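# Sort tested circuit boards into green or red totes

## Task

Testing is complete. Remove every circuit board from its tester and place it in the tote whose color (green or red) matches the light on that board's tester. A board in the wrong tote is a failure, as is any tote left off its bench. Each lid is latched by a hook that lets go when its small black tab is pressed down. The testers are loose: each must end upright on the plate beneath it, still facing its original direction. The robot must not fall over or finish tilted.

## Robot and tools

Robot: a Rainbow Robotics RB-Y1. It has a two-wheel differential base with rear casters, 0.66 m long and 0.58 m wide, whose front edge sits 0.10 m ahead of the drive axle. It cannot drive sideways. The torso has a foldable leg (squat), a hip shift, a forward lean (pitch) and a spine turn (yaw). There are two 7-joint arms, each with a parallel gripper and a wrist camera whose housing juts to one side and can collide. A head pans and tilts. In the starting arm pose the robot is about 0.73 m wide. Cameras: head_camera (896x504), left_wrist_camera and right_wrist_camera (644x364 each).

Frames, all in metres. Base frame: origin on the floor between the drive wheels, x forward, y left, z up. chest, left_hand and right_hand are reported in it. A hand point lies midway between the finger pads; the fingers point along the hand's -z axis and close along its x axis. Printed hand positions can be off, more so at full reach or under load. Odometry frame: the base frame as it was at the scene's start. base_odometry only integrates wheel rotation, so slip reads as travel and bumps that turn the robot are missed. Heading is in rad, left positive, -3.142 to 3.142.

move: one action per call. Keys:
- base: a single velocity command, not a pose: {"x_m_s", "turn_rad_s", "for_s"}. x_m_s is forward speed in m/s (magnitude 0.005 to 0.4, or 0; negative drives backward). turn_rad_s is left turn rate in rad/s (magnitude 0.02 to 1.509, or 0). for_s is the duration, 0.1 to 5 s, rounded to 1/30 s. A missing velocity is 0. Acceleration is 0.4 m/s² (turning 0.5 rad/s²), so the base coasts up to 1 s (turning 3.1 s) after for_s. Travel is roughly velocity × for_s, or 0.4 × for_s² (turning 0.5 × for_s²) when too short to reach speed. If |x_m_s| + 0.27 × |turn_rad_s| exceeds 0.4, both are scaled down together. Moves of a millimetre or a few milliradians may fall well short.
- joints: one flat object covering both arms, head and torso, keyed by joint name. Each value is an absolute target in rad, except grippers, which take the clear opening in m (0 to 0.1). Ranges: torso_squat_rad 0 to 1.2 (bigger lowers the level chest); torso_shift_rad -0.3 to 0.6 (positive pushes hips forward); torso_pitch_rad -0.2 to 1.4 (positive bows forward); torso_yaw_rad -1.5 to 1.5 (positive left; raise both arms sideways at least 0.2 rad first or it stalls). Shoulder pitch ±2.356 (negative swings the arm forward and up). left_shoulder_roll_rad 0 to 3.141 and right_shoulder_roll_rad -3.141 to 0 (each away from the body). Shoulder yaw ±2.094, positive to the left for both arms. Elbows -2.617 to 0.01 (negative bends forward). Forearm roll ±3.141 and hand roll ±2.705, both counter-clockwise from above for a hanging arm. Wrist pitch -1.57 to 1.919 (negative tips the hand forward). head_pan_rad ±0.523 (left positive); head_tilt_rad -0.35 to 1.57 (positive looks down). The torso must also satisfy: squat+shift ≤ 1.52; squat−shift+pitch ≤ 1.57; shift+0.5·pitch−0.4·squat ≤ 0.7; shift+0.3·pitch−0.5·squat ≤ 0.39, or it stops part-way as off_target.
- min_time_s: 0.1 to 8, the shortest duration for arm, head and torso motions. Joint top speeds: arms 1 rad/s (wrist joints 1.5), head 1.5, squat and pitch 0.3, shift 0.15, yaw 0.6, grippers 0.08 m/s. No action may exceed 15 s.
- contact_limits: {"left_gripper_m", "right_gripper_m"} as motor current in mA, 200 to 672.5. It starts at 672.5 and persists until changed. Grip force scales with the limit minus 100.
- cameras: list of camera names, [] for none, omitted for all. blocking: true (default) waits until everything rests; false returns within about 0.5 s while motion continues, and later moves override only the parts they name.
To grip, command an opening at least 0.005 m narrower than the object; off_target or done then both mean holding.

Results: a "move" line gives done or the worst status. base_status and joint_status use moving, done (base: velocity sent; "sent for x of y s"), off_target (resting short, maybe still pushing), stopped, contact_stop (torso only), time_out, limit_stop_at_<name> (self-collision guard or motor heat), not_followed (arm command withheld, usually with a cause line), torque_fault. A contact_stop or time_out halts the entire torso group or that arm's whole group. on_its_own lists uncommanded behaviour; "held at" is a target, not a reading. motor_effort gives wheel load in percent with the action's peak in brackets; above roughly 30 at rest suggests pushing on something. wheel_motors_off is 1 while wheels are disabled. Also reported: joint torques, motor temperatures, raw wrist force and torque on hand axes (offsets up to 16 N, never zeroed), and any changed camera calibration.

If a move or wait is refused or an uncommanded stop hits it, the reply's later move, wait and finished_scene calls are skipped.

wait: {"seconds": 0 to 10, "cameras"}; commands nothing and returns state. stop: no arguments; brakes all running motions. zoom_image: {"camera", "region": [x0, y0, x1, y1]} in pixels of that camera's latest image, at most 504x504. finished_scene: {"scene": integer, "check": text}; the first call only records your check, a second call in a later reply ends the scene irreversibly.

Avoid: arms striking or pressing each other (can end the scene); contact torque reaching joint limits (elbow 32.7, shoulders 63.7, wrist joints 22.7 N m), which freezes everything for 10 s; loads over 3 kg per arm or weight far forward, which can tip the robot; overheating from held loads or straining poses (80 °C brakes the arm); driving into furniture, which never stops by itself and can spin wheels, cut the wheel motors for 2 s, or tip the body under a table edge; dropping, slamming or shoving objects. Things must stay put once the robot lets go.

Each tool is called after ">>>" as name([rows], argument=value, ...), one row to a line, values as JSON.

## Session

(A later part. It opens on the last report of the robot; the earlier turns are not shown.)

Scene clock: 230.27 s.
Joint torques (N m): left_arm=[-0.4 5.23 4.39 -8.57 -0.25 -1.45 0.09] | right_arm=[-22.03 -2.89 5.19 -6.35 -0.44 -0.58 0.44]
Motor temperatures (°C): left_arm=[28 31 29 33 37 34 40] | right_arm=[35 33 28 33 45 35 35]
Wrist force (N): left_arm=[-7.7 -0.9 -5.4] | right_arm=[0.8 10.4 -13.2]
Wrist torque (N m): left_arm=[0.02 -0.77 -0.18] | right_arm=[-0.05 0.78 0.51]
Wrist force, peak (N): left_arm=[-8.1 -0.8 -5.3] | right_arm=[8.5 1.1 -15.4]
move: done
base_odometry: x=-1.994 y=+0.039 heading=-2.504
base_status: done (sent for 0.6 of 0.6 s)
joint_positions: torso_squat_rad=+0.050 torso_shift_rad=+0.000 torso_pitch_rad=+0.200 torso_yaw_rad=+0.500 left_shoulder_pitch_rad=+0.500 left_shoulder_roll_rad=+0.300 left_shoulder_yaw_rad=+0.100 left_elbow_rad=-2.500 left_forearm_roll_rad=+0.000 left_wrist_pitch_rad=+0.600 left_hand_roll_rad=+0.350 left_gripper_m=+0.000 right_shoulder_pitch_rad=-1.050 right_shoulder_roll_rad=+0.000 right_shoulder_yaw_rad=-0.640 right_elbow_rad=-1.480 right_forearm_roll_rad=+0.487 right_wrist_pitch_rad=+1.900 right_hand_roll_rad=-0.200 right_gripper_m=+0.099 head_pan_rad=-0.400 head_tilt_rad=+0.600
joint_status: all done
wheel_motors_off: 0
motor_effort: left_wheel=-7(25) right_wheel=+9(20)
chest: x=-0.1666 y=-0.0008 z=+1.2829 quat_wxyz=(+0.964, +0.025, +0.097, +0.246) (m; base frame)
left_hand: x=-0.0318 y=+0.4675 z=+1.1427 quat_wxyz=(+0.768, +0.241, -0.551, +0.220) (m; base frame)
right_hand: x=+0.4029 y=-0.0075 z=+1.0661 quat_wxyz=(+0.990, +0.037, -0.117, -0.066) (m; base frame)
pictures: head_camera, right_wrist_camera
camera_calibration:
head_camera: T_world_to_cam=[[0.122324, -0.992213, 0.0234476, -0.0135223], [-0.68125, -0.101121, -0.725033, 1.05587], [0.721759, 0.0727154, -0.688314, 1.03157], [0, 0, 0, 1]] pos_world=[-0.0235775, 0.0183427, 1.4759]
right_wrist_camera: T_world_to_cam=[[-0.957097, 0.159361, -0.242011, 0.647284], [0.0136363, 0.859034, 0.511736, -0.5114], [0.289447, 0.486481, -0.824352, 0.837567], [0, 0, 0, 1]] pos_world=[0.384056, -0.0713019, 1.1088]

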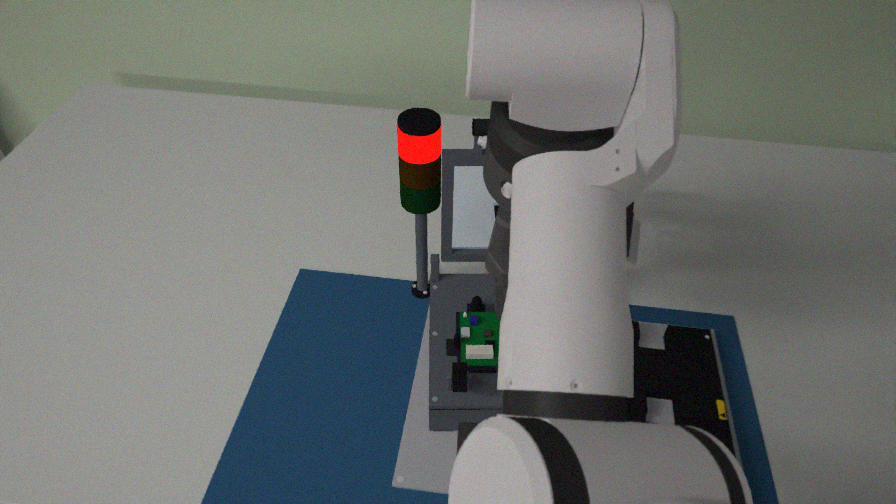

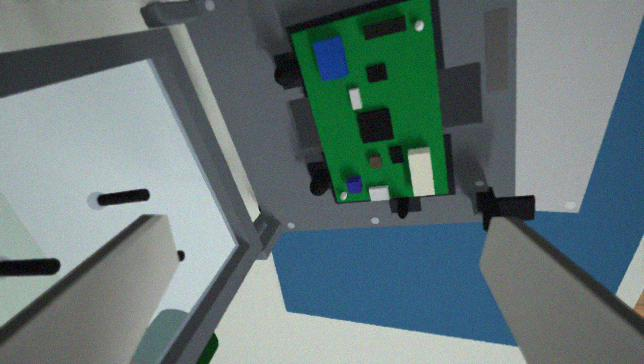

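>>> move(joints={"right_shoulder_pitch_rad":-1.0,"right_elbow_rad":-1.28,"right_wrist_pitch_rad":1.87}, cameras=["head_camera","right_wrist_camera"])

Scene clock: 236.83 s.
Joint torques (N m): left_arm=[-0.32 5.3 4.6 -8.6 -0.21 -1.44 0.11] | right_arm=[-20.78 -3.29 4.43 -7.1 -0.06 -0.35 0.47]
Motor temperatures (°C): left_arm=[28 31 29 33 37 34 40] | right_arm=[35 33 28 33 45 35 35]
Wrist force (N): left_arm=[-7.8 -0.6 -5.3] | right_arm=[1.9 11.0 -13.2]
Wrist torque (N m): left_arm=[-0.03 -0.79 -0.16] | right_arm=[-0.09 0.82 0.51]
Wrist force, peak (N): left_arm=[-8.1 -0.8 -5.3] | right_arm=[1.6 11.4 -13.9]
move: done
base_odometry: x=-1.994 y=+0.039 heading=-2.504
base_status: not commanded
joint_positions: torso_squat_rad=+0.050 torso_shift_rad=+0.000 torso_pitch_rad=+0.200 torso_yaw_rad=+0.500 left_shoulder_pitch_rad=+0.500 left_shoulder_roll_rad=+0.300 left_shoulder_yaw_rad=+0.100 left_elbow_rad=-2.500 left_forearm_roll_rad=+0.000 left_wrist_pitch_rad=+0.600 left_hand_roll_rad=+0.350 left_gripper_m=+0.000 right_shoulder_pitch_rad=-1.000 right_shoulder_roll_rad=+0.000 right_shoulder_yaw_rad=-0.640 right_elbow_rad=-1.280 right_forearm_roll_rad=+0.487 right_wrist_pitch_rad=+1.870 right_hand_roll_rad=-0.200 right_gripper_m=+0.099 head_pan_rad=-0.400 head_tilt_rad=+0.600
joint_status: all done
wheel_motors_off: 0
motor_effort: left_wheel=-6(7) right_wheel=+7(9)
chest: x=-0.1666 y=-0.0008 z=+1.2829 quat_wxyz=(+0.964, +0.025, +0.097, +0.246) (m; base frame)
left_hand: x=-0.0318 y=+0.4675 z=+1.1427 quat_wxyz=(+0.768, +0.241, -0.551, +0.220) (m; base frame)
right_hand: x=+0.3718 y=-0.0050 z=+0.9954 quat_wxyz=(+0.999, -0.006, -0.028, -0.028) (m; base frame)
pictures: head_camera, right_wrist_camera
camera_calibration:
head_camera: T_world_to_cam=[[0.122325, -0.992213, 0.0234487, -0.013523], [-0.681249, -0.101123, -0.725033, 1.05587], [0.721759, 0.0727155, -0.688314, 1.03157], [0, 0, 0, 1]] pos_world=[-0.0235789, 0.0183435, 1.4759]
right_wrist_camera: T_world_to_cam=[[-0.994494, 0.0748061, -0.0733878, 0.445674], [0.0356355, 0.899981, 0.43447, -0.407995], [0.0985486, 0.429463, -0.897692, 0.930753], [0, 0, 0, 1]] pos_world=[0.366035, -0.0658749, 1.0455]

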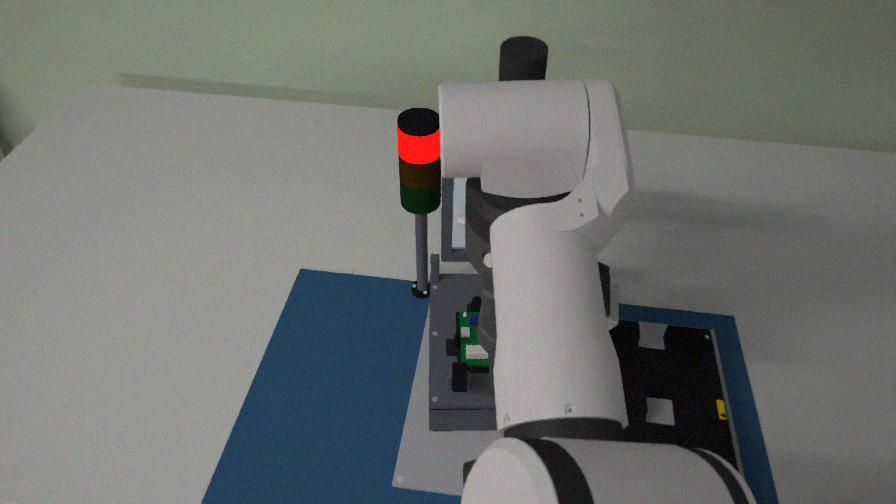

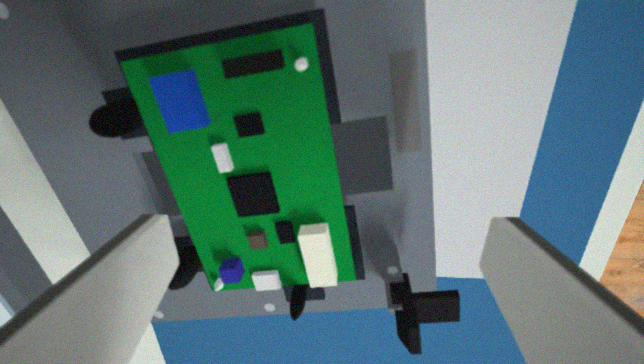

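>>> move(base={"x_m_s":0.06,"for_s":0.6}, joints={"right_hand_roll_rad":-0.05,"torso_yaw_rad":0.468}, cameras=[])

>>> move(joints={"right_shoulder_pitch_rad":-0.97,"right_elbow_rad":-1.25,"right_wrist_pitch_rad":1.85}, cameras=["right_wrist_camera"])

Scene clock: 256.47 s.
Joint torques (N m): left_arm=[-0.03 5.36 4.49 -8.64 -0.27 -1.4 0.14] | right_arm=[-20.4 -3.62 4.03 -7.15 -0.03 -0.19 -0.3]
Motor temperatures (°C): left_arm=[28 31 29 33 37 34 40] | right_arm=[35 33 28 33 45 35 35]
Wrist force (N): left_arm=[-7.9 -0.5 -5.0] | right_arm=[1.5 11.5 -13.2]
Wrist torque (N m): left_arm=[-0.03 -0.79 -0.15] | right_arm=[-0.15 0.79 0.53]
Wrist force, peak (N): left_arm=[-7.9 -0.8 -5.5] | right_arm=[1.9 11.4 -13.4]
move: done
base_odometry: x=-2.023 y=+0.018 heading=-2.504
base_status: done (sent for 0.6 of 0.6 s)
joint_positions: torso_squat_rad=+0.050 torso_shift_rad=+0.000 torso_pitch_rad=+0.200 torso_yaw_rad=+0.468 left_shoulder_pitch_rad=+0.500 left_shoulder_roll_rad=+0.300 left_shoulder_yaw_rad=+0.100 left_elbow_rad=-2.500 left_forearm_roll_rad=+0.000 left_wrist_pitch_rad=+0.600 left_hand_roll_rad=+0.350 left_gripper_m=+0.000 right_shoulder_pitch_rad=-1.000 right_shoulder_roll_rad=+0.000 right_shoulder_yaw_rad=-0.640 right_elbow_rad=-1.280 right_forearm_roll_rad=+0.487 right_wrist_pitch_rad=+1.870 right_hand_roll_rad=-0.050 right_gripper_m=+0.099 head_pan_rad=-0.400 head_tilt_rad=+0.600
joint_status: all done
wheel_motors_off: 0
motor_effort: left_wheel=+3(29) right_wheel=-4(22)
chest: x=-0.1666 y=-0.0008 z=+1.2829 quat_wxyz=(+0.968, +0.024, +0.097, +0.231) (m; base frame)
left_hand: x=-0.0171 y=+0.4622 z=+1.1397 quat_wxyz=(+0.772, +0.230, -0.554, +0.209) (m; base frame)
right_hand: x=+0.3714 y=-0.0237 z=+0.9955 quat_wxyz=(+0.999, -0.012, -0.027, +0.032) (m; base frame)
pictures: none
No camera images: "cameras" was empty.

Scene clock: 257.13 s.
Joint torques (N m): left_arm=[-0.04 5.43 4.18 -8.63 -0.29 -1.48 0.06] | right_arm=[-20.64 -3.93 3.89 -7.14 -0.01 -0.19 -0.35]
Motor temperatures (°C): left_arm=[28 31 29 33 37 34 40] | right_arm=[35 33 28 33 45 35 35]
Wrist force (N): left_arm=[-7.9 -0.8 -5.1] | right_arm=[2.1 11.4 -13.2]
Wrist torque (N m): left_arm=[-0.01 -0.82 -0.16] | right_arm=[-0.15 0.84 0.52]
Wrist force, peak (N): left_arm=[-7.8 -0.6 -5.4] | right_arm=[0.8 10.8 -15.2]
move: done
base_odometry: x=-2.023 y=+0.018 heading=-2.504
base_status: not commanded
joint_positions: torso_squat_rad=+0.050 torso_shift_rad=+0.000 torso_pitch_rad=+0.200 torso_yaw_rad=+0.468 left_shoulder_pitch_rad=+0.500 left_shoulder_roll_rad=+0.300 left_shoulder_yaw_rad=+0.100 left_elbow_rad=-2.500 left_forearm_roll_rad=+0.000 left_wrist_pitch_rad=+0.600 left_hand_roll_rad=+0.350 left_gripper_m=+0.000 right_shoulder_pitch_rad=-0.970 right_shoulder_roll_rad=+0.000 right_shoulder_yaw_rad=-0.640 right_elbow_rad=-1.250 right_forearm_roll_rad=+0.487 right_wrist_pitch_rad=+1.850 right_hand_roll_rad=-0.050 right_gripper_m=+0.099 head_pan_rad=-0.400 head_tilt_rad=+0.600
joint_status: all done
wheel_motors_off: 0
motor_effort: left_wheel=+4(5) right_wheel=-3(4)
chest: x=-0.1666 y=-0.0008 z=+1.2829 quat_wxyz=(+0.968, +0.024, +0.097, +0.231) (m; base frame)
left_hand: x=-0.0171 y=+0.4622 z=+1.1397 quat_wxyz=(+0.772, +0.230, -0.554, +0.209) (m; base frame)
right_hand: x=+0.3632 y=-0.0296 z=+0.9754 quat_wxyz=(+0.999, -0.021, -0.011, +0.035) (m; base frame)
pictures: right_wrist_camera
camera_calibration:
right_wrist_camera: T_world_to_cam=[[-0.997955, -0.0511281, -0.0383748, 0.400829], [-0.0623145, 0.912002, 0.405425, -0.312613], [0.0142693, 0.406987, -0.913322, 0.969462], [0, 0, 0, 1]] pos_world=[0.366696, -0.0889615, 1.02755]

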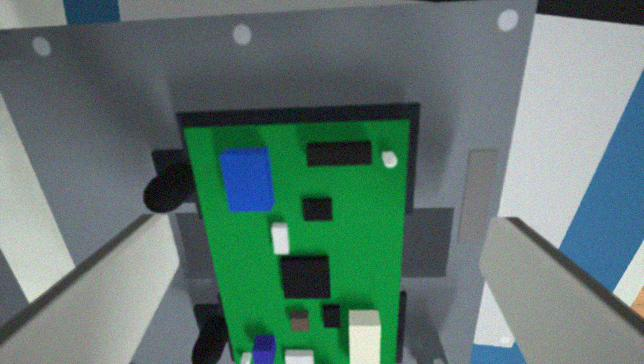

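>>> move(base={"x_m_s":0.05,"for_s":0.14}, joints={"right_hand_roll_rad":-0.04,"torso_yaw_rad":0.498}, cameras=[])

>>> move(joints={"right_shoulder_pitch_rad":-0.948,"right_elbow_rad":-1.217,"right_wrist_pitch_rad":1.835}, min_time_s=1, cameras=["right_wrist_camera"])

Scene clock: 270.80 s.
Joint torques (N m): left_arm=[-0.18 5.54 4.44 -8.55 -0.22 -1.49 0.08] | right_arm=[-20.37 -3.75 4.1 -7.19 0.08 -0.08 -0.14]
Motor temperatures (°C): left_arm=[28 31 29 33 37 34 40] | right_arm=[35 33 28 33 45 35 35]
Wrist force (N): left_arm=[-7.8 -0.7 -5.5] | right_arm=[2.1 11.3 -13.5]
Wrist torque (N m): left_arm=[-0.02 -0.77 -0.17] | right_arm=[-0.11 0.82 0.53]
Wrist force, peak (N): left_arm=[-8.0 -0.6 -5.4] | right_arm=[2.5 11.8 -13.6]
move: done
base_odometry: x=-2.028 y=+0.014 heading=-2.503
base_status: done (sent for 0.13 of 0.13 s)
joint_positions: torso_squat_rad=+0.050 torso_shift_rad=+0.000 torso_pitch_rad=+0.200 torso_yaw_rad=+0.498 left_shoulder_pitch_rad=+0.500 left_shoulder_roll_rad=+0.300 left_shoulder_yaw_rad=+0.100 left_elbow_rad=-2.500 left_forearm_roll_rad=+0.000 left_wrist_pitch_rad=+0.600 left_hand_roll_rad=+0.350 left_gripper_m=+0.000 right_shoulder_pitch_rad=-0.970 right_shoulder_roll_rad=+0.000 right_shoulder_yaw_rad=-0.640 right_elbow_rad=-1.250 right_forearm_roll_rad=+0.487 right_wrist_pitch_rad=+1.850 right_hand_roll_rad=-0.040 right_gripper_m=+0.099 head_pan_rad=-0.400 head_tilt_rad=+0.600
joint_status: all done
wheel_motors_off: 0
motor_effort: left_wheel=+2(28) right_wheel=-3(21)
chest: x=-0.1666 y=-0.0008 z=+1.2829 quat_wxyz=(+0.964, +0.025, +0.097, +0.245) (m; base frame)
left_hand: x=-0.0309 y=+0.4672 z=+1.1425 quat_wxyz=(+0.768, +0.240, -0.552, +0.219) (m; base frame)
right_hand: x=+0.3638 y=-0.0121 z=+0.9754 quat_wxyz=(+0.998, -0.018, -0.011, +0.055) (m; base frame)
pictures: none
No camera images: "cameras" was empty.

Scene clock: 272.10 s.
Joint torques (N m): left_arm=[-0.22 5.62 4.57 -8.59 -0.25 -1.47 0.09] | right_arm=[-18.53 -3.83 3.98 -6.33 0.14 -0.35 -0.08]
Motor temperatures (°C): left_arm=[28 31 29 33 37 34 40] | right_arm=[35 33 28 33 45 35 35]
Wrist force (N): left_arm=[-7.6 -0.6 -5.1] | right_arm=[2.3 11.3 -13.1]
Wrist torque (N m): left_arm=[-0.02 -0.77 -0.18] | right_arm=[-0.11 0.85 0.54]
Wrist force, peak (N): left_arm=[-8.2 -0.6 -5.3] | right_arm=[2.2 11.5 -13.3]
move: done
base_odometry: x=-2.028 y=+0.014 heading=-2.503
base_status: not commanded
joint_positions: torso_squat_rad=+0.050 torso_shift_rad=+0.000 torso_pitch_rad=+0.200 torso_yaw_rad=+0.498 left_shoulder_pitch_rad=+0.500 left_shoulder_roll_rad=+0.300 left_shoulder_yaw_rad=+0.100 left_elbow_rad=-2.500 left_forearm_roll_rad=+0.000 left_wrist_pitch_rad=+0.600 left_hand_roll_rad=+0.350 left_gripper_m=+0.000 right_shoulder_pitch_rad=-0.949 right_shoulder_roll_rad=+0.000 right_shoulder_yaw_rad=-0.640 right_elbow_rad=-1.217 right_forearm_roll_rad=+0.487 right_wrist_pitch_rad=+1.835 right_hand_roll_rad=-0.040 right_gripper_m=+0.099 head_pan_rad=-0.400 head_tilt_rad=+0.600
joint_status: all done
wheel_motors_off: 0
motor_effort: left_wheel=+4(5) right_wheel=-3(4)
chest: x=-0.1666 y=-0.0008 z=+1.2829 quat_wxyz=(+0.964, +0.025, +0.097, +0.245) (m; base frame)
left_hand: x=-0.0309 y=+0.4672 z=+1.1425 quat_wxyz=(+0.768, +0.240, -0.552, +0.219) (m; base frame)
right_hand: x=+0.3555 y=-0.0161 z=+0.9586 quat_wxyz=(+0.998, -0.026, +0.005, +0.060) (m; base frame)
pictures: right_wrist_camera
camera_calibration:
right_wrist_camera: T_world_to_cam=[[-0.995035, -0.099381, -0.00532228, 0.359712], [-0.0932816, 0.912655, 0.397943, -0.300388], [-0.0346906, 0.396464, -0.917395, 0.969831], [0, 0, 0, 1]] pos_world=[0.363549, -0.0746043, 1.01117]

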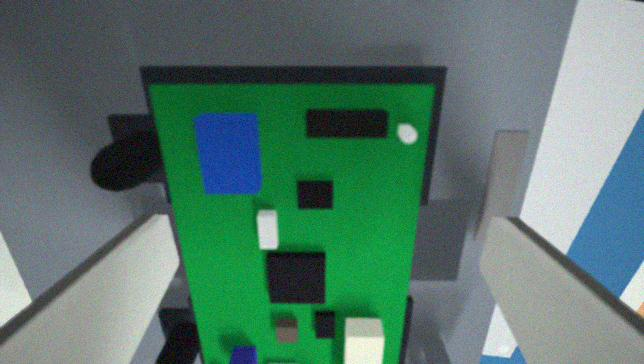

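>>> move(base={"x_m_s":0.06,"for_s":0.15}, joints={"right_hand_roll_rad":-0.05,"torso_yaw_rad":0.508}, cameras=["right_wrist_camera"])

>>> move(joints={"right_gripper_m":0.055}, cameras=["right_wrist_camera"])

Scene clock: 279.77 s.
Joint torques (N m): left_arm=[-0.12 5.48 4.49 -8.63 -0.25 -1.42 0.14] | right_arm=[-19.32 -3.73 4.03 -6.67 0.06 -0.16 -0.11]
Motor temperatures (°C): left_arm=[28 31 29 33 37 34 40] | right_arm=[35 33 28 33 45 35 35]
Wrist force (N): left_arm=[-7.9 -0.6 -5.1] | right_arm=[2.8 11.0 -13.4]
Wrist torque (N m): left_arm=[-0.03 -0.81 -0.17] | right_arm=[-0.08 0.89 0.51]
Wrist force, peak (N): left_arm=[-7.9 -0.6 -5.4] | right_arm=[2.7 11.6 -13.4]
move: done
base_odometry: x=-2.036 y=+0.008 heading=-2.503
base_status: done (sent for 0.17 of 0.17 s)
joint_positions: torso_squat_rad=+0.050 torso_shift_rad=+0.000 torso_pitch_rad=+0.200 torso_yaw_rad=+0.508 left_shoulder_pitch_rad=+0.500 left_shoulder_roll_rad=+0.300 left_shoulder_yaw_rad=+0.100 left_elbow_rad=-2.500 left_forearm_roll_rad=+0.000 left_wrist_pitch_rad=+0.600 left_hand_roll_rad=+0.350 left_gripper_m=+0.000 right_shoulder_pitch_rad=-0.949 right_shoulder_roll_rad=+0.000 right_shoulder_yaw_rad=-0.640 right_elbow_rad=-1.217 right_forearm_roll_rad=+0.487 right_wrist_pitch_rad=+1.835 right_hand_roll_rad=-0.050 right_gripper_m=+0.099 head_pan_rad=-0.400 head_tilt_rad=+0.600
joint_status: all done
wheel_motors_off: 0
motor_effort: left_wheel=+3(32) right_wheel=-1(17)
chest: x=-0.1666 y=-0.0008 z=+1.2829 quat_wxyz=(+0.963, +0.026, +0.096, +0.250) (m; base frame)
left_hand: x=-0.0354 y=+0.4688 z=+1.1434 quat_wxyz=(+0.767, +0.244, -0.551, +0.222) (m; base frame)
right_hand: x=+0.3556 y=-0.0104 z=+0.9585 quat_wxyz=(+0.998, -0.025, +0.005, +0.059) (m; base frame)
pictures: right_wrist_camera
camera_calibration:
right_wrist_camera: T_world_to_cam=[[-0.995052, -0.0991826, -0.00582512, 0.360837], [-0.0932386, 0.911952, 0.399563, -0.307108], [-0.0343174, 0.398129, -0.916687, 0.966661], [0, 0, 0, 1]] pos_world=[0.363591, -0.0689988, 1.01094]

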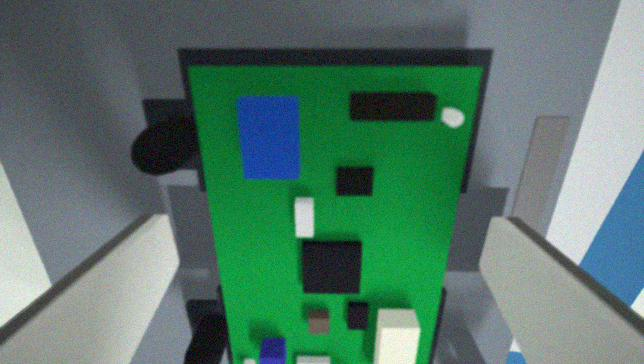

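Scene clock: 280.77 s.
Joint torques (N m): left_arm=[-0.04 5.51 4.55 -8.57 -0.2 -1.38 0.16] | right_arm=[-20.68 -4.27 3.72 -7.62 0.1 -1.98 -0.21]
Motor temperatures (°C): left_arm=[28 31 29 33 37 34 40] | right_arm=[35 33 28 33 45 35 35]
Wrist force (N): left_arm=[-7.6 -0.6 -5.1] | right_arm=[-3.9 10.7 -12.4]
Wrist torque (N m): left_arm=[-0.02 -0.77 -0.16] | right_arm=[-0.12 1.04 0.51]
Wrist force, peak (N): left_arm=[-8.0 -0.5 -5.2] | right_arm=[-2.9 11.6 -16.5]
move: off_target
base_odometry: x=-2.036 y=+0.008 heading=-2.503
base_status: not commanded
joint_positions: torso_squat_rad=+0.050 torso_shift_rad=+0.000 torso_pitch_rad=+0.200 torso_yaw_rad=+0.508 left_shoulder_pitch_rad=+0.500 left_shoulder_roll_rad=+0.300 left_shoulder_yaw_rad=+0.100 left_elbow_rad=-2.500 left_forearm_roll_rad=+0.000 left_wrist_pitch_rad=+0.600 left_hand_roll_rad=+0.350 left_gripper_m=+0.000 right_shoulder_pitch_rad=-0.948 right_shoulder_roll_rad=+0.000 right_shoulder_yaw_rad=-0.640 right_elbow_rad=-1.217 right_forearm_roll_rad=+0.487 right_wrist_pitch_rad=+1.835 right_hand_roll_rad=-0.050 right_gripper_m=+0.070 head_pan_rad=-0.400 head_tilt_rad=+0.600
joint_status: right_gripper_m off_target (ended at +0.070, target +0.055)
wheel_motors_off: 0
motor_effort: left_wheel=+4(5) right_wheel=-2(5)
chest: x=-0.1667 y=-0.0008 z=+1.2829 quat_wxyz=(+0.963, +0.026, +0.096, +0.250) (m; base frame)
left_hand: x=-0.0355 y=+0.4688 z=+1.1434 quat_wxyz=(+0.767, +0.244, -0.551, +0.222) (m; base frame)
right_hand: x=+0.3552 y=-0.0104 z=+0.9583 quat_wxyz=(+0.998, -0.025, +0.005, +0.060) (m; base frame)
pictures: right_wrist_camera
camera_calibration:
right_wrist_camera: T_world_to_cam=[[-0.995049, -0.0992632, -0.00492478, 0.359622], [-0.0929591, 0.912038, 0.399432, -0.307021], [-0.0351573, 0.397912, -0.91675, 0.966893], [0, 0, 0, 1]] pos_world=[0.363294, -0.0690259, 1.0108]

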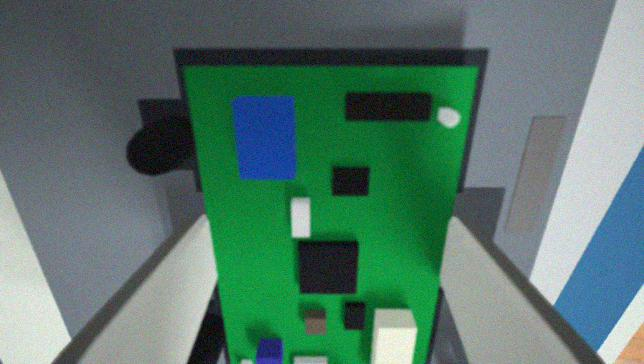

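>>> move(base={"x_m_s":-0.05,"for_s":0.14}, joints={"right_shoulder_pitch_rad":-0.965,"right_elbow_rad":-1.242,"right_wrist_pitch_rad":1.845}, cameras=[])

>>> move(base={"x_m_s":-0.05,"for_s":0.14}, joints={"right_shoulder_pitch_rad":-0.98,"right_elbow_rad":-1.27,"right_wrist_pitch_rad":1.86}, cameras=[])

>>> move(base={"x_m_s":-0.05,"for_s":0.2}, joints={"right_shoulder_pitch_rad":-1.0,"right_elbow_rad":-1.33,"right_wrist_pitch_rad":1.88}, cameras=["right_wrist_camera","head_camera"])

Scene clock: 289.97 s.
Joint torques (N m): left_arm=[-0.54 5.53 4.46 -8.51 -0.25 -1.45 0.12] | right_arm=[-22.35 -2.92 4.7 -7.34 -0.85 -0.74 -0.08]
Motor temperatures (°C): left_arm=[28 31 29 33 37 34 40] | right_arm=[35 33 28 33 45 35 35]
Wrist force (N): left_arm=[-7.4 -0.5 -5.0] | right_arm=[1.1 8.2 -11.7]
Wrist torque (N m): left_arm=[-0.02 -0.76 -0.18] | right_arm=[-0.25 0.91 0.59]
Wrist force, peak (N): left_arm=[-8.0 -0.5 -5.3] | right_arm=[-15.7 7.4 -25.4]
move: done
base_odometry: x=-2.031 y=+0.012 heading=-2.503
base_status: done (sent for 0.13 of 0.13 s)
joint_positions: torso_squat_rad=+0.050 torso_shift_rad=+0.000 torso_pitch_rad=+0.200 torso_yaw_rad=+0.508 left_shoulder_pitch_rad=+0.500 left_shoulder_roll_rad=+0.300 left_shoulder_yaw_rad=+0.100 left_elbow_rad=-2.500 left_forearm_roll_rad=+0.000 left_wrist_pitch_rad=+0.600 left_hand_roll_rad=+0.350 left_gripper_m=+0.000 right_shoulder_pitch_rad=-0.965 right_shoulder_roll_rad=+0.000 right_shoulder_yaw_rad=-0.640 right_elbow_rad=-1.242 right_forearm_roll_rad=+0.487 right_wrist_pitch_rad=+1.845 right_hand_roll_rad=-0.050 right_gripper_m=+0.070 head_pan_rad=-0.400 head_tilt_rad=+0.600
joint_status: all done
wheel_motors_off: 0
motor_effort: left_wheel=+0(21) right_wheel=+1(18)
chest: x=-0.1667 y=-0.0008 z=+1.2829 quat_wxyz=(+0.963, +0.026, +0.096, +0.250) (m; base frame)
left_hand: x=-0.0355 y=+0.4688 z=+1.1434 quat_wxyz=(+0.767, +0.244, -0.551, +0.222) (m; base frame)
right_hand: x=+0.3622 y=-0.0076 z=+0.9712 quat_wxyz=(+0.998, -0.019, -0.008, +0.056) (m; base frame)
pictures: none
No camera images: "cameras" was empty.

Scene clock: 290.90 s.
Joint torques (N m): left_arm=[-0.4 5.49 4.49 -8.6 -0.21 -1.45 0.04] | right_arm=[-21.41 -3.52 4.21 -7.2 -0.28 -0.42 -0.04]
Motor temperatures (°C): left_arm=[28 31 29 33 37 34 40] | right_arm=[35 33 28 33 45 35 35]
Wrist force (N): left_arm=[-7.7 -0.5 -5.1] | right_arm=[1.6 11.5 -13.6]
Wrist torque (N m): left_arm=[-0.03 -0.80 -0.16] | right_arm=[-0.14 0.78 0.52]
Wrist force, peak (N): left_arm=[-7.9 -0.9 -5.5] | right_arm=[-7.0 10.7 -14.7]
move: done
base_odometry: x=-2.026 y=+0.016 heading=-2.504
base_status: done (sent for 0.13 of 0.13 s)
joint_positions: torso_squat_rad=+0.050 torso_shift_rad=+0.000 torso_pitch_rad=+0.200 torso_yaw_rad=+0.508 left_shoulder_pitch_rad=+0.500 left_shoulder_roll_rad=+0.300 left_shoulder_yaw_rad=+0.100 left_elbow_rad=-2.500 left_forearm_roll_rad=+0.000 left_wrist_pitch_rad=+0.600 left_hand_roll_rad=+0.350 left_gripper_m=+0.000 right_shoulder_pitch_rad=-0.980 right_shoulder_roll_rad=+0.000 right_shoulder_yaw_rad=-0.640 right_elbow_rad=-1.270 right_forearm_roll_rad=+0.487 right_wrist_pitch_rad=+1.860 right_hand_roll_rad=-0.050 right_gripper_m=+0.070 head_pan_rad=-0.400 head_tilt_rad=+0.600
joint_status: all done
wheel_motors_off: 0
motor_effort: left_wheel=-3(25) right_wheel=+2(18)
chest: x=-0.1666 y=-0.0008 z=+1.2829 quat_wxyz=(+0.963, +0.026, +0.096, +0.250) (m; base frame)
left_hand: x=-0.0355 y=+0.4688 z=+1.1434 quat_wxyz=(+0.767, +0.244, -0.551, +0.222) (m; base frame)
right_hand: x=+0.3676 y=-0.0051 z=+0.9842 quat_wxyz=(+0.998, -0.013, -0.020, +0.051) (m; base frame)
pictures: none
No camera images: "cameras" was empty.

Scene clock: 291.90 s.
Joint torques (N m): left_arm=[-0.36 5.34 4.43 -8.64 -0.22 -1.47 0.15] | right_arm=[-20.66 -4 4.17 -6.87 -0.18 -0.29 0]
Motor temperatures (°C): left_arm=[28 31 29 33 37 34 40] | right_arm=[35 33 28 33 45 35 35]
Wrist force (N): left_arm=[-7.8 -0.7 -5.2] | right_arm=[1.6 11.2 -13.3]
Wrist torque (N m): left_arm=[-0.02 -0.80 -0.15] | right_arm=[-0.10 0.81 0.53]
Wrist force, peak (N): left_arm=[-7.9 -1.0 -5.5] | right_arm=[1.6 11.3 -14.7]
move: done
base_odometry: x=-2.017 y=+0.022 heading=-2.504
base_status: done (sent for 0.2 of 0.2 s)
joint_positions: torso_squat_rad=+0.050 torso_shift_rad=+0.000 torso_pitch_rad=+0.200 torso_yaw_rad=+0.508 left_shoulder_pitch_rad=+0.500 left_shoulder_roll_rad=+0.300 left_shoulder_yaw_rad=+0.100 left_elbow_rad=-2.500 left_forearm_roll_rad=+0.000 left_wrist_pitch_rad=+0.600 left_hand_roll_rad=+0.350 left_gripper_m=+0.000 right_shoulder_pitch_rad=-1.000 right_shoulder_roll_rad=+0.000 right_shoulder_yaw_rad=-0.640 right_elbow_rad=-1.330 right_forearm_roll_rad=+0.487 right_wrist_pitch_rad=+1.880 right_hand_roll_rad=-0.050 right_gripper_m=+0.070 head_pan_rad=-0.400 head_tilt_rad=+0.600
joint_status: all done
wheel_motors_off: 0
motor_effort: left_wheel=-6(30) right_wheel=+8(23)
chest: x=-0.1666 y=-0.0008 z=+1.2829 quat_wxyz=(+0.963, +0.026, +0.096, +0.250) (m; base frame)
left_hand: x=-0.0355 y=+0.4688 z=+1.1434 quat_wxyz=(+0.767, +0.244, -0.551, +0.222) (m; base frame)
right_hand: x=+0.3775 y=-0.0037 z=+1.0071 quat_wxyz=(+0.998, -0.002, -0.044, +0.040) (m; base frame)
pictures: head_camera, right_wrist_camera
camera_calibration:
head_camera: T_world_to_cam=[[0.130113, -0.991258, 0.0218697, -0.0102083], [-0.680451, -0.105316, -0.725186, 1.05619], [0.721149, 0.0794748, -0.688206, 1.03133], [0, 0, 0, 1]] pos_world=[-0.0237271, 0.01915, 1.47593]
right_wrist_camera: T_world_to_cam=[[-0.992611, -0.0605867, -0.105134, 0.482849], [-0.100837, 0.893813, 0.436957, -0.365408], [0.0674964, 0.444329, -0.893317, 0.947498], [0, 0, 0, 1]] pos_world=[0.378482, -0.0651406, 1.05685]

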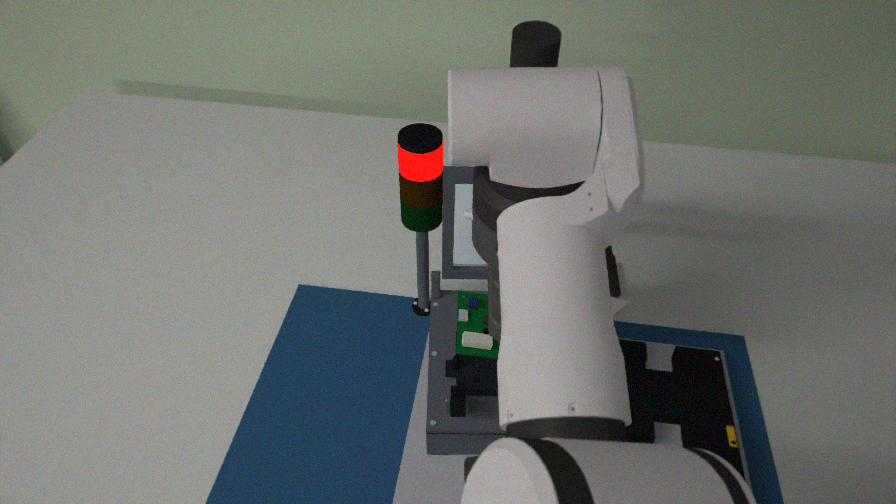

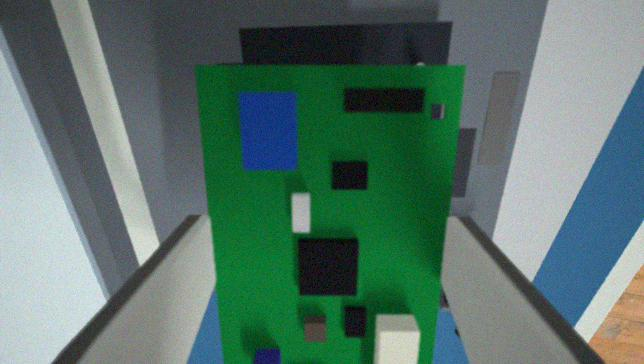

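>>> move(base={"x_m_s":-0.1,"for_s":1}, joints={"right_shoulder_pitch_rad":-1.05,"right_elbow_rad":-1.5,"right_wrist_pitch_rad":1.9}, min_time_s=1, cameras=[])

>>> move(base={"x_m_s":-0.3,"for_s":2.9}, cameras=[])

>>> move(joints={"torso_yaw_rad":0,"torso_pitch_rad":0.1,"right_hand_roll_rad":0.255,"head_pan_rad":0,"head_tilt_rad":0.4}, cameras=["head_camera","right_wrist_camera"])

Scene clock: 299.93 s.
Joint torques (N m): left_arm=[-0.57 5.55 4.4 -8.54 -0.22 -1.42 0.08] | right_arm=[-21.81 -3.94 4.48 -6.83 -0.29 -0.68 -0.06]
Motor temperatures (°C): left_arm=[28 31 29 33 37 34 40] | right_arm=[35 33 28 33 45 35 35]
Wrist force (N): left_arm=[-7.6 -0.7 -5.0] | right_arm=[0.3 10.6 -13.4]
Wrist torque (N m): left_arm=[-0.01 -0.75 -0.15] | right_arm=[-0.08 0.74 0.52]
Wrist force, peak (N): left_arm=[-8.0 -0.4 -5.4] | right_arm=[1.7 11.0 -14.0]
move: done
base_odometry: x=-1.937 y=+0.081 heading=-2.504
base_status: done (sent for 1 of 1 s)
joint_positions: torso_squat_rad=+0.050 torso_shift_rad=+0.000 torso_pitch_rad=+0.200 torso_yaw_rad=+0.508 left_shoulder_pitch_rad=+0.500 left_shoulder_roll_rad=+0.300 left_shoulder_yaw_rad=+0.100 left_elbow_rad=-2.500 left_forearm_roll_rad=+0.000 left_wrist_pitch_rad=+0.600 left_hand_roll_rad=+0.350 left_gripper_m=+0.000 right_shoulder_pitch_rad=-1.050 right_shoulder_roll_rad=+0.000 right_shoulder_yaw_rad=-0.640 right_elbow_rad=-1.500 right_forearm_roll_rad=+0.487 right_wrist_pitch_rad=+1.900 right_hand_roll_rad=-0.050 right_gripper_m=+0.070 head_pan_rad=-0.400 head_tilt_rad=+0.600
joint_status: all done
wheel_motors_off: 0
motor_effort: left_wheel=+2(31) right_wheel=-3(14)
chest: x=-0.1667 y=-0.0008 z=+1.2829 quat_wxyz=(+0.963, +0.026, +0.096, +0.250) (m; base frame)
left_hand: x=-0.0355 y=+0.4688 z=+1.1434 quat_wxyz=(+0.767, +0.244, -0.551, +0.222) (m; base frame)
right_hand: x=+0.4049 y=-0.0043 z=+1.0712 quat_wxyz=(+0.991, +0.032, -0.128, +0.008) (m; base frame)
pictures: none
No camera images: "cameras" was empty.

Scene clock: 303.97 s.
Joint torques (N m): left_arm=[-0.25 5.48 4.5 -8.63 -0.34 -1.39 0.18] | right_arm=[-21.49 -4.28 4.83 -6.82 -0.32 -0.72 -0.06]
Motor temperatures (°C): left_arm=[28 31 29 33 37 34 40] | right_arm=[35 33 28 33 45 35 35]
Wrist force (N): left_arm=[-7.9 -0.6 -5.2] | right_arm=[0.6 10.5 -13.3]
Wrist torque (N m): left_arm=[-0.05 -0.82 -0.18] | right_arm=[-0.07 0.76 0.51]
Wrist force, peak (N): left_arm=[-8.2 -0.8 -5.2] | right_arm=[0.8 10.7 -13.6]
move: done
base_odometry: x=-1.238 y=+0.599 heading=-2.503
base_status: done (sent for 2.9 of 2.9 s)
joint_positions: torso_squat_rad=+0.050 torso_shift_rad=+0.000 torso_pitch_rad=+0.200 torso_yaw_rad=+0.508 left_shoulder_pitch_rad=+0.500 left_shoulder_roll_rad=+0.300 left_shoulder_yaw_rad=+0.100 left_elbow_rad=-2.500 left_forearm_roll_rad=+0.000 left_wrist_pitch_rad=+0.600 left_hand_roll_rad=+0.350 left_gripper_m=+0.000 right_shoulder_pitch_rad=-1.050 right_shoulder_roll_rad=+0.000 right_shoulder_yaw_rad=-0.640 right_elbow_rad=-1.500 right_forearm_roll_rad=+0.487 right_wrist_pitch_rad=+1.900 right_hand_roll_rad=-0.050 right_gripper_m=+0.070 head_pan_rad=-0.400 head_tilt_rad=+0.600
joint_status: not commanded
wheel_motors_off: 0
motor_effort: left_wheel=+5(24) right_wheel=-1(29)
chest: x=-0.1666 y=-0.0008 z=+1.2829 quat_wxyz=(+0.963, +0.026, +0.096, +0.250) (m; base frame)
left_hand: x=-0.0355 y=+0.4688 z=+1.1434 quat_wxyz=(+0.767, +0.244, -0.551, +0.222) (m; base frame)
right_hand: x=+0.4050 y=-0.0042 z=+1.0712 quat_wxyz=(+0.991, +0.032, -0.128, +0.008) (m; base frame)
pictures: none
No camera images: "cameras" was empty.

Scene clock: 305.60 s.
Joint torques (N m): left_arm=[-1.46 4.49 3.39 -8.91 -0.18 -1.52 0.12] | right_arm=[-21.52 -6.75 4.07 -6.75 -0.21 -0.9 -0.29]
Motor temperatures (°C): left_arm=[28 31 29 33 37 34 40] | right_arm=[35 33 28 33 45 35 35]
Wrist force (N): left_arm=[-7.8 0.1 -5.0] | right_arm=[-0.1 11.6 -13.3]
Wrist torque (N m): left_arm=[-0.06 -0.77 -0.15] | right_arm=[-0.12 0.74 0.51]
Wrist force, peak (N): left_arm=[-8.1 -0.3 -5.4] | right_arm=[0.7 11.8 -13.7]
move: done
base_odometry: x=-1.238 y=+0.599 heading=-2.503
base_status: not commanded
joint_positions: torso_squat_rad=+0.050 torso_shift_rad=+0.000 torso_pitch_rad=+0.100 torso_yaw_rad=+0.000 left_shoulder_pitch_rad=+0.500 left_shoulder_roll_rad=+0.300 left_shoulder_yaw_rad=+0.100 left_elbow_rad=-2.500 left_forearm_roll_rad=+0.000 left_wrist_pitch_rad=+0.600 left_hand_roll_rad=+0.350 left_gripper_m=+0.000 right_shoulder_pitch_rad=-1.050 right_shoulder_roll_rad=+0.000 right_shoulder_yaw_rad=-0.640 right_elbow_rad=-1.500 right_forearm_roll_rad=+0.487 right_wrist_pitch_rad=+1.900 right_hand_roll_rad=+0.255 right_gripper_m=+0.070 head_pan_rad=+0.000 head_tilt_rad=+0.400
joint_status: all done
wheel_motors_off: 0
motor_effort: left_wheel=+6(7) right_wheel=-3(5)
chest: x=-0.1972 y=-0.0008 z=+1.2875 quat_wxyz=(+0.999, +0.000, +0.050, +0.000) (m; base frame)
left_hand: x=+0.1549 y=+0.3335 z=+1.1409 quat_wxyz=(+0.779, +0.059, -0.621, +0.057) (m; base frame)
right_hand: x=+0.3153 y=-0.2968 z=+1.1413 quat_wxyz=(+0.979, -0.066, -0.171, -0.084) (m; base frame)
pictures: head_camera, right_wrist_camera
camera_calibration:
head_camera: T_world_to_cam=[[0.0104527, -0.998765, 0.0485727, -0.0730904], [-0.444228, -0.0481569, -0.894618, 1.31784], [0.895853, -0.0122262, -0.444183, 0.737427], [0, 0, 0, 1]] pos_world=[-0.0744424, -0.000521226, 1.51006]
right_wrist_camera: T_world_to_cam=[[-0.91783, 0.159129, -0.363684, 0.754128], [0.0334903, 0.943915, 0.328487, -0.072076], [0.395558, 0.289315, -0.871683, 1.02774], [0, 0, 0, 1]] pos_world=[0.288046, -0.34931, 1.1938]

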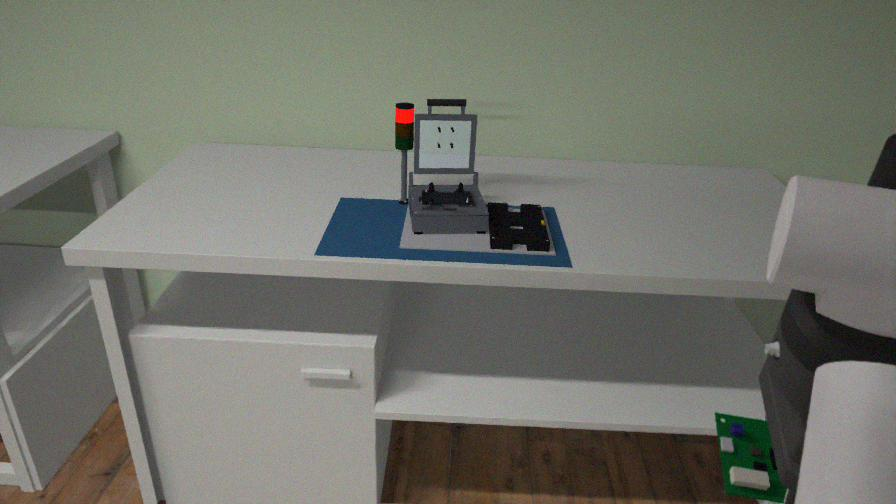

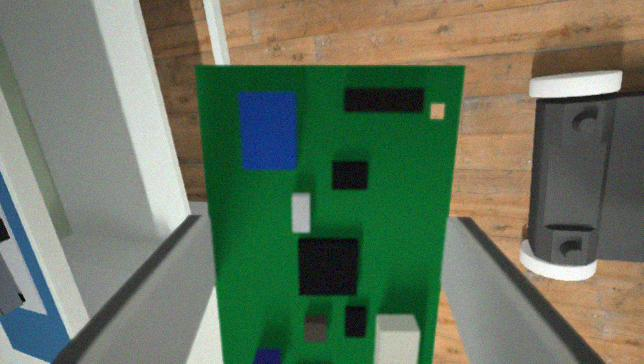

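>>> move(base={"turn_rad_s":0.8,"for_s":2.88}, cameras=[])

>>> move(base={"x_m_s":0.4,"for_s":4.0}, cameras=["head_camera"])

Scene clock: 317.40 s.
Joint torques (N m): left_arm=[-1.43 4.57 3.38 -8.85 -0.18 -1.62 0.11] | right_arm=[-21.13 -6.44 4.1 -6.85 -0.06 -0.89 -0.4]
Motor temperatures (°C): left_arm=[28 31 29 33 37 34 40] | right_arm=[36 33 28 33 45 35 35]
Wrist force (N): left_arm=[-7.7 -0.2 -5.0] | right_arm=[0.0 11.6 -12.7]
Wrist torque (N m): left_arm=[-0.01 -0.78 -0.16] | right_arm=[-0.11 0.76 0.52]
Wrist force, peak (N): left_arm=[-8.2 -0.2 -4.9] | right_arm=[-0.1 11.9 -13.4]
move: done
base_odometry: x=-1.238 y=+0.599 heading=-0.211
base_status: done (sent for 2.87 of 2.87 s)
joint_positions: torso_squat_rad=+0.050 torso_shift_rad=+0.000 torso_pitch_rad=+0.100 torso_yaw_rad=+0.000 left_shoulder_pitch_rad=+0.500 left_shoulder_roll_rad=+0.300 left_shoulder_yaw_rad=+0.100 left_elbow_rad=-2.500 left_forearm_roll_rad=+0.000 left_wrist_pitch_rad=+0.600 left_hand_roll_rad=+0.350 left_gripper_m=+0.000 right_shoulder_pitch_rad=-1.050 right_shoulder_roll_rad=+0.000 right_shoulder_yaw_rad=-0.640 right_elbow_rad=-1.500 right_forearm_roll_rad=+0.487 right_wrist_pitch_rad=+1.900 right_hand_roll_rad=+0.255 right_gripper_m=+0.070 head_pan_rad=+0.000 head_tilt_rad=+0.400
joint_status: not commanded
wheel_motors_off: 0
motor_effort: left_wheel=+0(28) right_wheel=+3(31)
chest: x=-0.1972 y=-0.0008 z=+1.2875 quat_wxyz=(+0.999, +0.000, +0.050, +0.000) (m; base frame)
left_hand: x=+0.1549 y=+0.3335 z=+1.1409 quat_wxyz=(+0.779, +0.059, -0.621, +0.057) (m; base frame)
right_hand: x=+0.3153 y=-0.2968 z=+1.1413 quat_wxyz=(+0.979, -0.066, -0.171, -0.084) (m; base frame)
pictures: none
No camera images: "cameras" was empty.

Scene clock: 322.97 s.
Joint torques (N m): left_arm=[-1.36 4.67 3.45 -8.84 -0.07 -1.47 0.11] | right_arm=[-21.3 -6.51 4.04 -6.74 -0.03 -0.91 -0.39]
Motor temperatures (°C): left_arm=[28 31 29 33 37 34 40] | right_arm=[36 33 28 33 45 35 35]
Wrist force (N): left_arm=[-7.8 -0.1 -4.9] | right_arm=[-0.1 11.4 -13.3]
Wrist torque (N m): left_arm=[-0.05 -0.76 -0.16] | right_arm=[-0.08 0.73 0.52]
Wrist force, peak (N): left_arm=[-8.0 0.0 -5.3] | right_arm=[0.2 11.8 -13.6]
move: done
base_odometry: x=+0.327 y=+0.265 heading=-0.210
base_status: done (sent for 4 of 4 s)
joint_positions: torso_squat_rad=+0.050 torso_shift_rad=+0.000 torso_pitch_rad=+0.100 torso_yaw_rad=+0.000 left_shoulder_pitch_rad=+0.500 left_shoulder_roll_rad=+0.300 left_shoulder_yaw_rad=+0.100 left_elbow_rad=-2.500 left_forearm_roll_rad=+0.000 left_wrist_pitch_rad=+0.600 left_hand_roll_rad=+0.350 left_gripper_m=+0.000 right_shoulder_pitch_rad=-1.050 right_shoulder_roll_rad=+0.000 right_shoulder_yaw_rad=-0.640 right_elbow_rad=-1.500 right_forearm_roll_rad=+0.487 right_wrist_pitch_rad=+1.900 right_hand_roll_rad=+0.255 right_gripper_m=+0.070 head_pan_rad=+0.000 head_tilt_rad=+0.400
joint_status: not commanded
wheel_motors_off: 0
motor_effort: left_wheel=+1(29) right_wheel=-4(32)
chest: x=-0.1972 y=-0.0008 z=+1.2875 quat_wxyz=(+0.999, +0.000, +0.050, +0.000) (m; base frame)
left_hand: x=+0.1549 y=+0.3335 z=+1.1408 quat_wxyz=(+0.779, +0.059, -0.621, +0.057) (m; base frame)
right_hand: x=+0.3153 y=-0.2968 z=+1.1413 quat_wxyz=(+0.979, -0.066, -0.171, -0.084) (m; base frame)
pictures: head_camera
camera_calibration:
head_camera: T_world_to_cam=[[0.0105119, -0.998763, 0.0485991, -0.0730982], [-0.444235, -0.0482067, -0.894612, 1.31784], [0.895848, -0.0121854, -0.444193, 0.73742], [0, 0, 0, 1]] pos_world=[-0.074419, -0.000493526, 1.51006]

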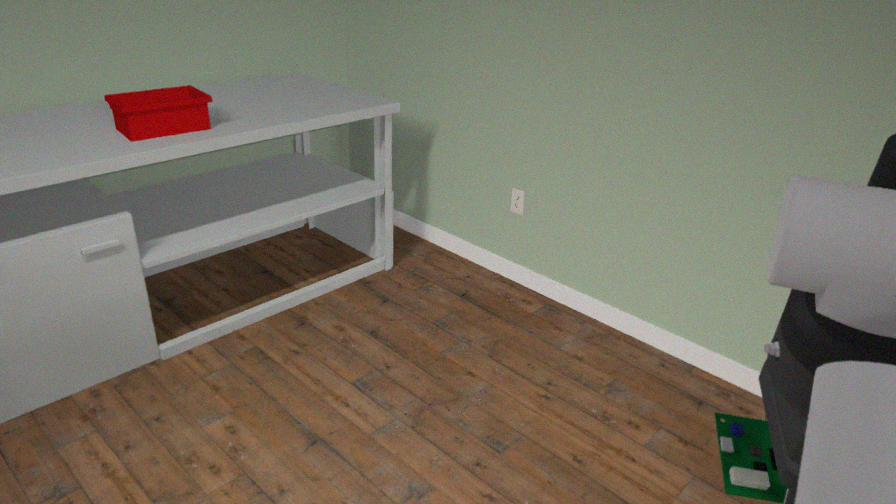

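>>> move(base={"turn_rad_s":0.2,"for_s":0.9}, cameras=[])

>>> move(base={"x_m_s":0.4,"for_s":3.6}, cameras=[])

>>> move(base={"turn_rad_s":0.6,"for_s":1.09}, cameras=["head_camera"])

Scene clock: 345.20 s.
Joint torques (N m): left_arm=[-1.18 4.72 3.68 -8.86 -0.15 -1.56 0.05] | right_arm=[-21.08 -6.46 4.1 -6.65 -0.09 -0.87 -0.32]
Motor temperatures (°C): left_arm=[28 31 29 33 37 34 40] | right_arm=[36 33 28 32 45 35 35]
Wrist force (N): left_arm=[-7.7 0.1 -4.8] | right_arm=[-0.4 11.4 -13.2]
Wrist torque (N m): left_arm=[-0.05 -0.76 -0.16] | right_arm=[-0.11 0.71 0.53]
Wrist force, peak (N): left_arm=[-8.2 0.0 -5.0] | right_arm=[-0.2 11.7 -13.6]
move: done
base_odometry: x=+0.327 y=+0.265 heading=-0.031
base_status: done (sent for 0.9 of 0.9 s)
joint_positions: torso_squat_rad=+0.050 torso_shift_rad=+0.000 torso_pitch_rad=+0.100 torso_yaw_rad=+0.000 left_shoulder_pitch_rad=+0.500 left_shoulder_roll_rad=+0.300 left_shoulder_yaw_rad=+0.100 left_elbow_rad=-2.500 left_forearm_roll_rad=+0.000 left_wrist_pitch_rad=+0.600 left_hand_roll_rad=+0.350 left_gripper_m=+0.000 right_shoulder_pitch_rad=-1.050 right_shoulder_roll_rad=+0.000 right_shoulder_yaw_rad=-0.640 right_elbow_rad=-1.500 right_forearm_roll_rad=+0.487 right_wrist_pitch_rad=+1.900 right_hand_roll_rad=+0.255 right_gripper_m=+0.070 head_pan_rad=+0.000 head_tilt_rad=+0.400
joint_status: not commanded
wheel_motors_off: 0
motor_effort: left_wheel=-3(28) right_wheel=+0(30)
chest: x=-0.1972 y=-0.0008 z=+1.2875 quat_wxyz=(+0.999, +0.000, +0.050, +0.000) (m; base frame)
left_hand: x=+0.1549 y=+0.3335 z=+1.1408 quat_wxyz=(+0.779, +0.059, -0.621, +0.057) (m; base frame)
right_hand: x=+0.3153 y=-0.2968 z=+1.1413 quat_wxyz=(+0.979, -0.066, -0.171, -0.084) (m; base frame)
pictures: none
No camera images: "cameras" was empty.

Scene clock: 350.37 s.
Joint torques (N m): left_arm=[-1.34 4.62 3.44 -8.91 -0.12 -1.59 0.09] | right_arm=[-21.3 -6.42 3.97 -6.81 -0.1 -0.91 -0.31]
Motor temperatures (°C): left_arm=[28 31 29 33 37 34 40] | right_arm=[36 33 28 32 45 35 35]
Wrist force (N): left_arm=[-7.3 0.1 -4.7] | right_arm=[-0.2 11.5 -13.1]
Wrist torque (N m): left_arm=[-0.06 -0.72 -0.17] | right_arm=[-0.11 0.73 0.51]
Wrist force, peak (N): left_arm=[-8.1 0.1 -5.2] | right_arm=[-0.1 11.9 -13.6]
move: done
base_odometry: x=+1.766 y=+0.222 heading=-0.030
base_status: done (sent for 3.6 of 3.6 s)
joint_positions: torso_squat_rad=+0.050 torso_shift_rad=+0.000 torso_pitch_rad=+0.100 torso_yaw_rad=+0.000 left_shoulder_pitch_rad=+0.500 left_shoulder_roll_rad=+0.300 left_shoulder_yaw_rad=+0.100 left_elbow_rad=-2.500 left_forearm_roll_rad=+0.000 left_wrist_pitch_rad=+0.600 left_hand_roll_rad=+0.350 left_gripper_m=+0.000 right_shoulder_pitch_rad=-1.050 right_shoulder_roll_rad=+0.000 right_shoulder_yaw_rad=-0.640 right_elbow_rad=-1.500 right_forearm_roll_rad=+0.487 right_wrist_pitch_rad=+1.900 right_hand_roll_rad=+0.255 right_gripper_m=+0.070 head_pan_rad=+0.000 head_tilt_rad=+0.400
joint_status: not commanded
wheel_motors_off: 0
motor_effort: left_wheel=+1(29) right_wheel=-3(30)
chest: x=-0.1972 y=-0.0008 z=+1.2875 quat_wxyz=(+0.999, +0.000, +0.050, +0.000) (m; base frame)
left_hand: x=+0.1549 y=+0.3335 z=+1.1408 quat_wxyz=(+0.779, +0.059, -0.621, +0.057) (m; base frame)
right_hand: x=+0.3153 y=-0.2968 z=+1.1413 quat_wxyz=(+0.979, -0.066, -0.171, -0.084) (m; base frame)
pictures: none
No camera images: "cameras" was empty.

Scene clock: 352.93 s.
Joint torques (N m): left_arm=[-1.11 4.41 3.57 -8.99 -0.14 -1.54 0.11] | right_arm=[-21.17 -6.67 4.07 -6.69 -0.09 -0.89 -0.34]
Motor temperatures (°C): left_arm=[28 31 29 33 37 34 40] | right_arm=[36 33 28 32 45 35 35]
Wrist force (N): left_arm=[-7.6 -0.2 -5.2] | right_arm=[0.0 11.4 -13.1]
Wrist torque (N m): left_arm=[-0.02 -0.76 -0.15] | right_arm=[-0.10 0.75 0.52]
Wrist force, peak (N): left_arm=[-8.2 -0.1 -5.0] | right_arm=[-0.2 11.7 -13.6]
move: done
base_odometry: x=+1.766 y=+0.222 heading=+0.574
base_status: done (sent for 1.1 of 1.1 s)
joint_positions: torso_squat_rad=+0.050 torso_shift_rad=+0.000 torso_pitch_rad=+0.100 torso_yaw_rad=+0.000 left_shoulder_pitch_rad=+0.500 left_shoulder_roll_rad=+0.300 left_shoulder_yaw_rad=+0.100 left_elbow_rad=-2.500 left_forearm_roll_rad=+0.000 left_wrist_pitch_rad=+0.600 left_hand_roll_rad=+0.350 left_gripper_m=+0.000 right_shoulder_pitch_rad=-1.050 right_shoulder_roll_rad=+0.000 right_shoulder_yaw_rad=-0.640 right_elbow_rad=-1.500 right_forearm_roll_rad=+0.487 right_wrist_pitch_rad=+1.900 right_hand_roll_rad=+0.255 right_gripper_m=+0.070 head_pan_rad=+0.000 head_tilt_rad=+0.400
joint_status: not commanded
wheel_motors_off: 0
motor_effort: left_wheel=+0(29) right_wheel=+2(29)
chest: x=-0.1972 y=-0.0008 z=+1.2875 quat_wxyz=(+0.999, +0.000, +0.050, +0.000) (m; base frame)
left_hand: x=+0.1549 y=+0.3335 z=+1.1409 quat_wxyz=(+0.779, +0.059, -0.621, +0.057) (m; base frame)
right_hand: x=+0.3153 y=-0.2968 z=+1.1413 quat_wxyz=(+0.979, -0.066, -0.171, -0.084) (m; base frame)
pictures: head_camera
camera_calibration:
head_camera: T_world_to_cam=[[0.0105229, -0.998764, 0.0485813, -0.073084], [-0.444233, -0.0481958, -0.894614, 1.31784], [0.895849, -0.0121675, -0.444191, 0.737418], [0, 0, 0, 1]] pos_world=[-0.0744183, -0.000506966, 1.51006]

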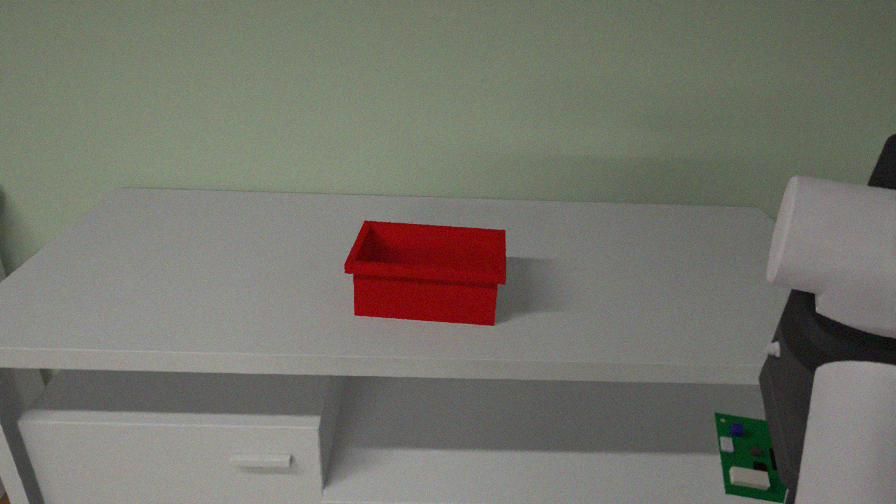

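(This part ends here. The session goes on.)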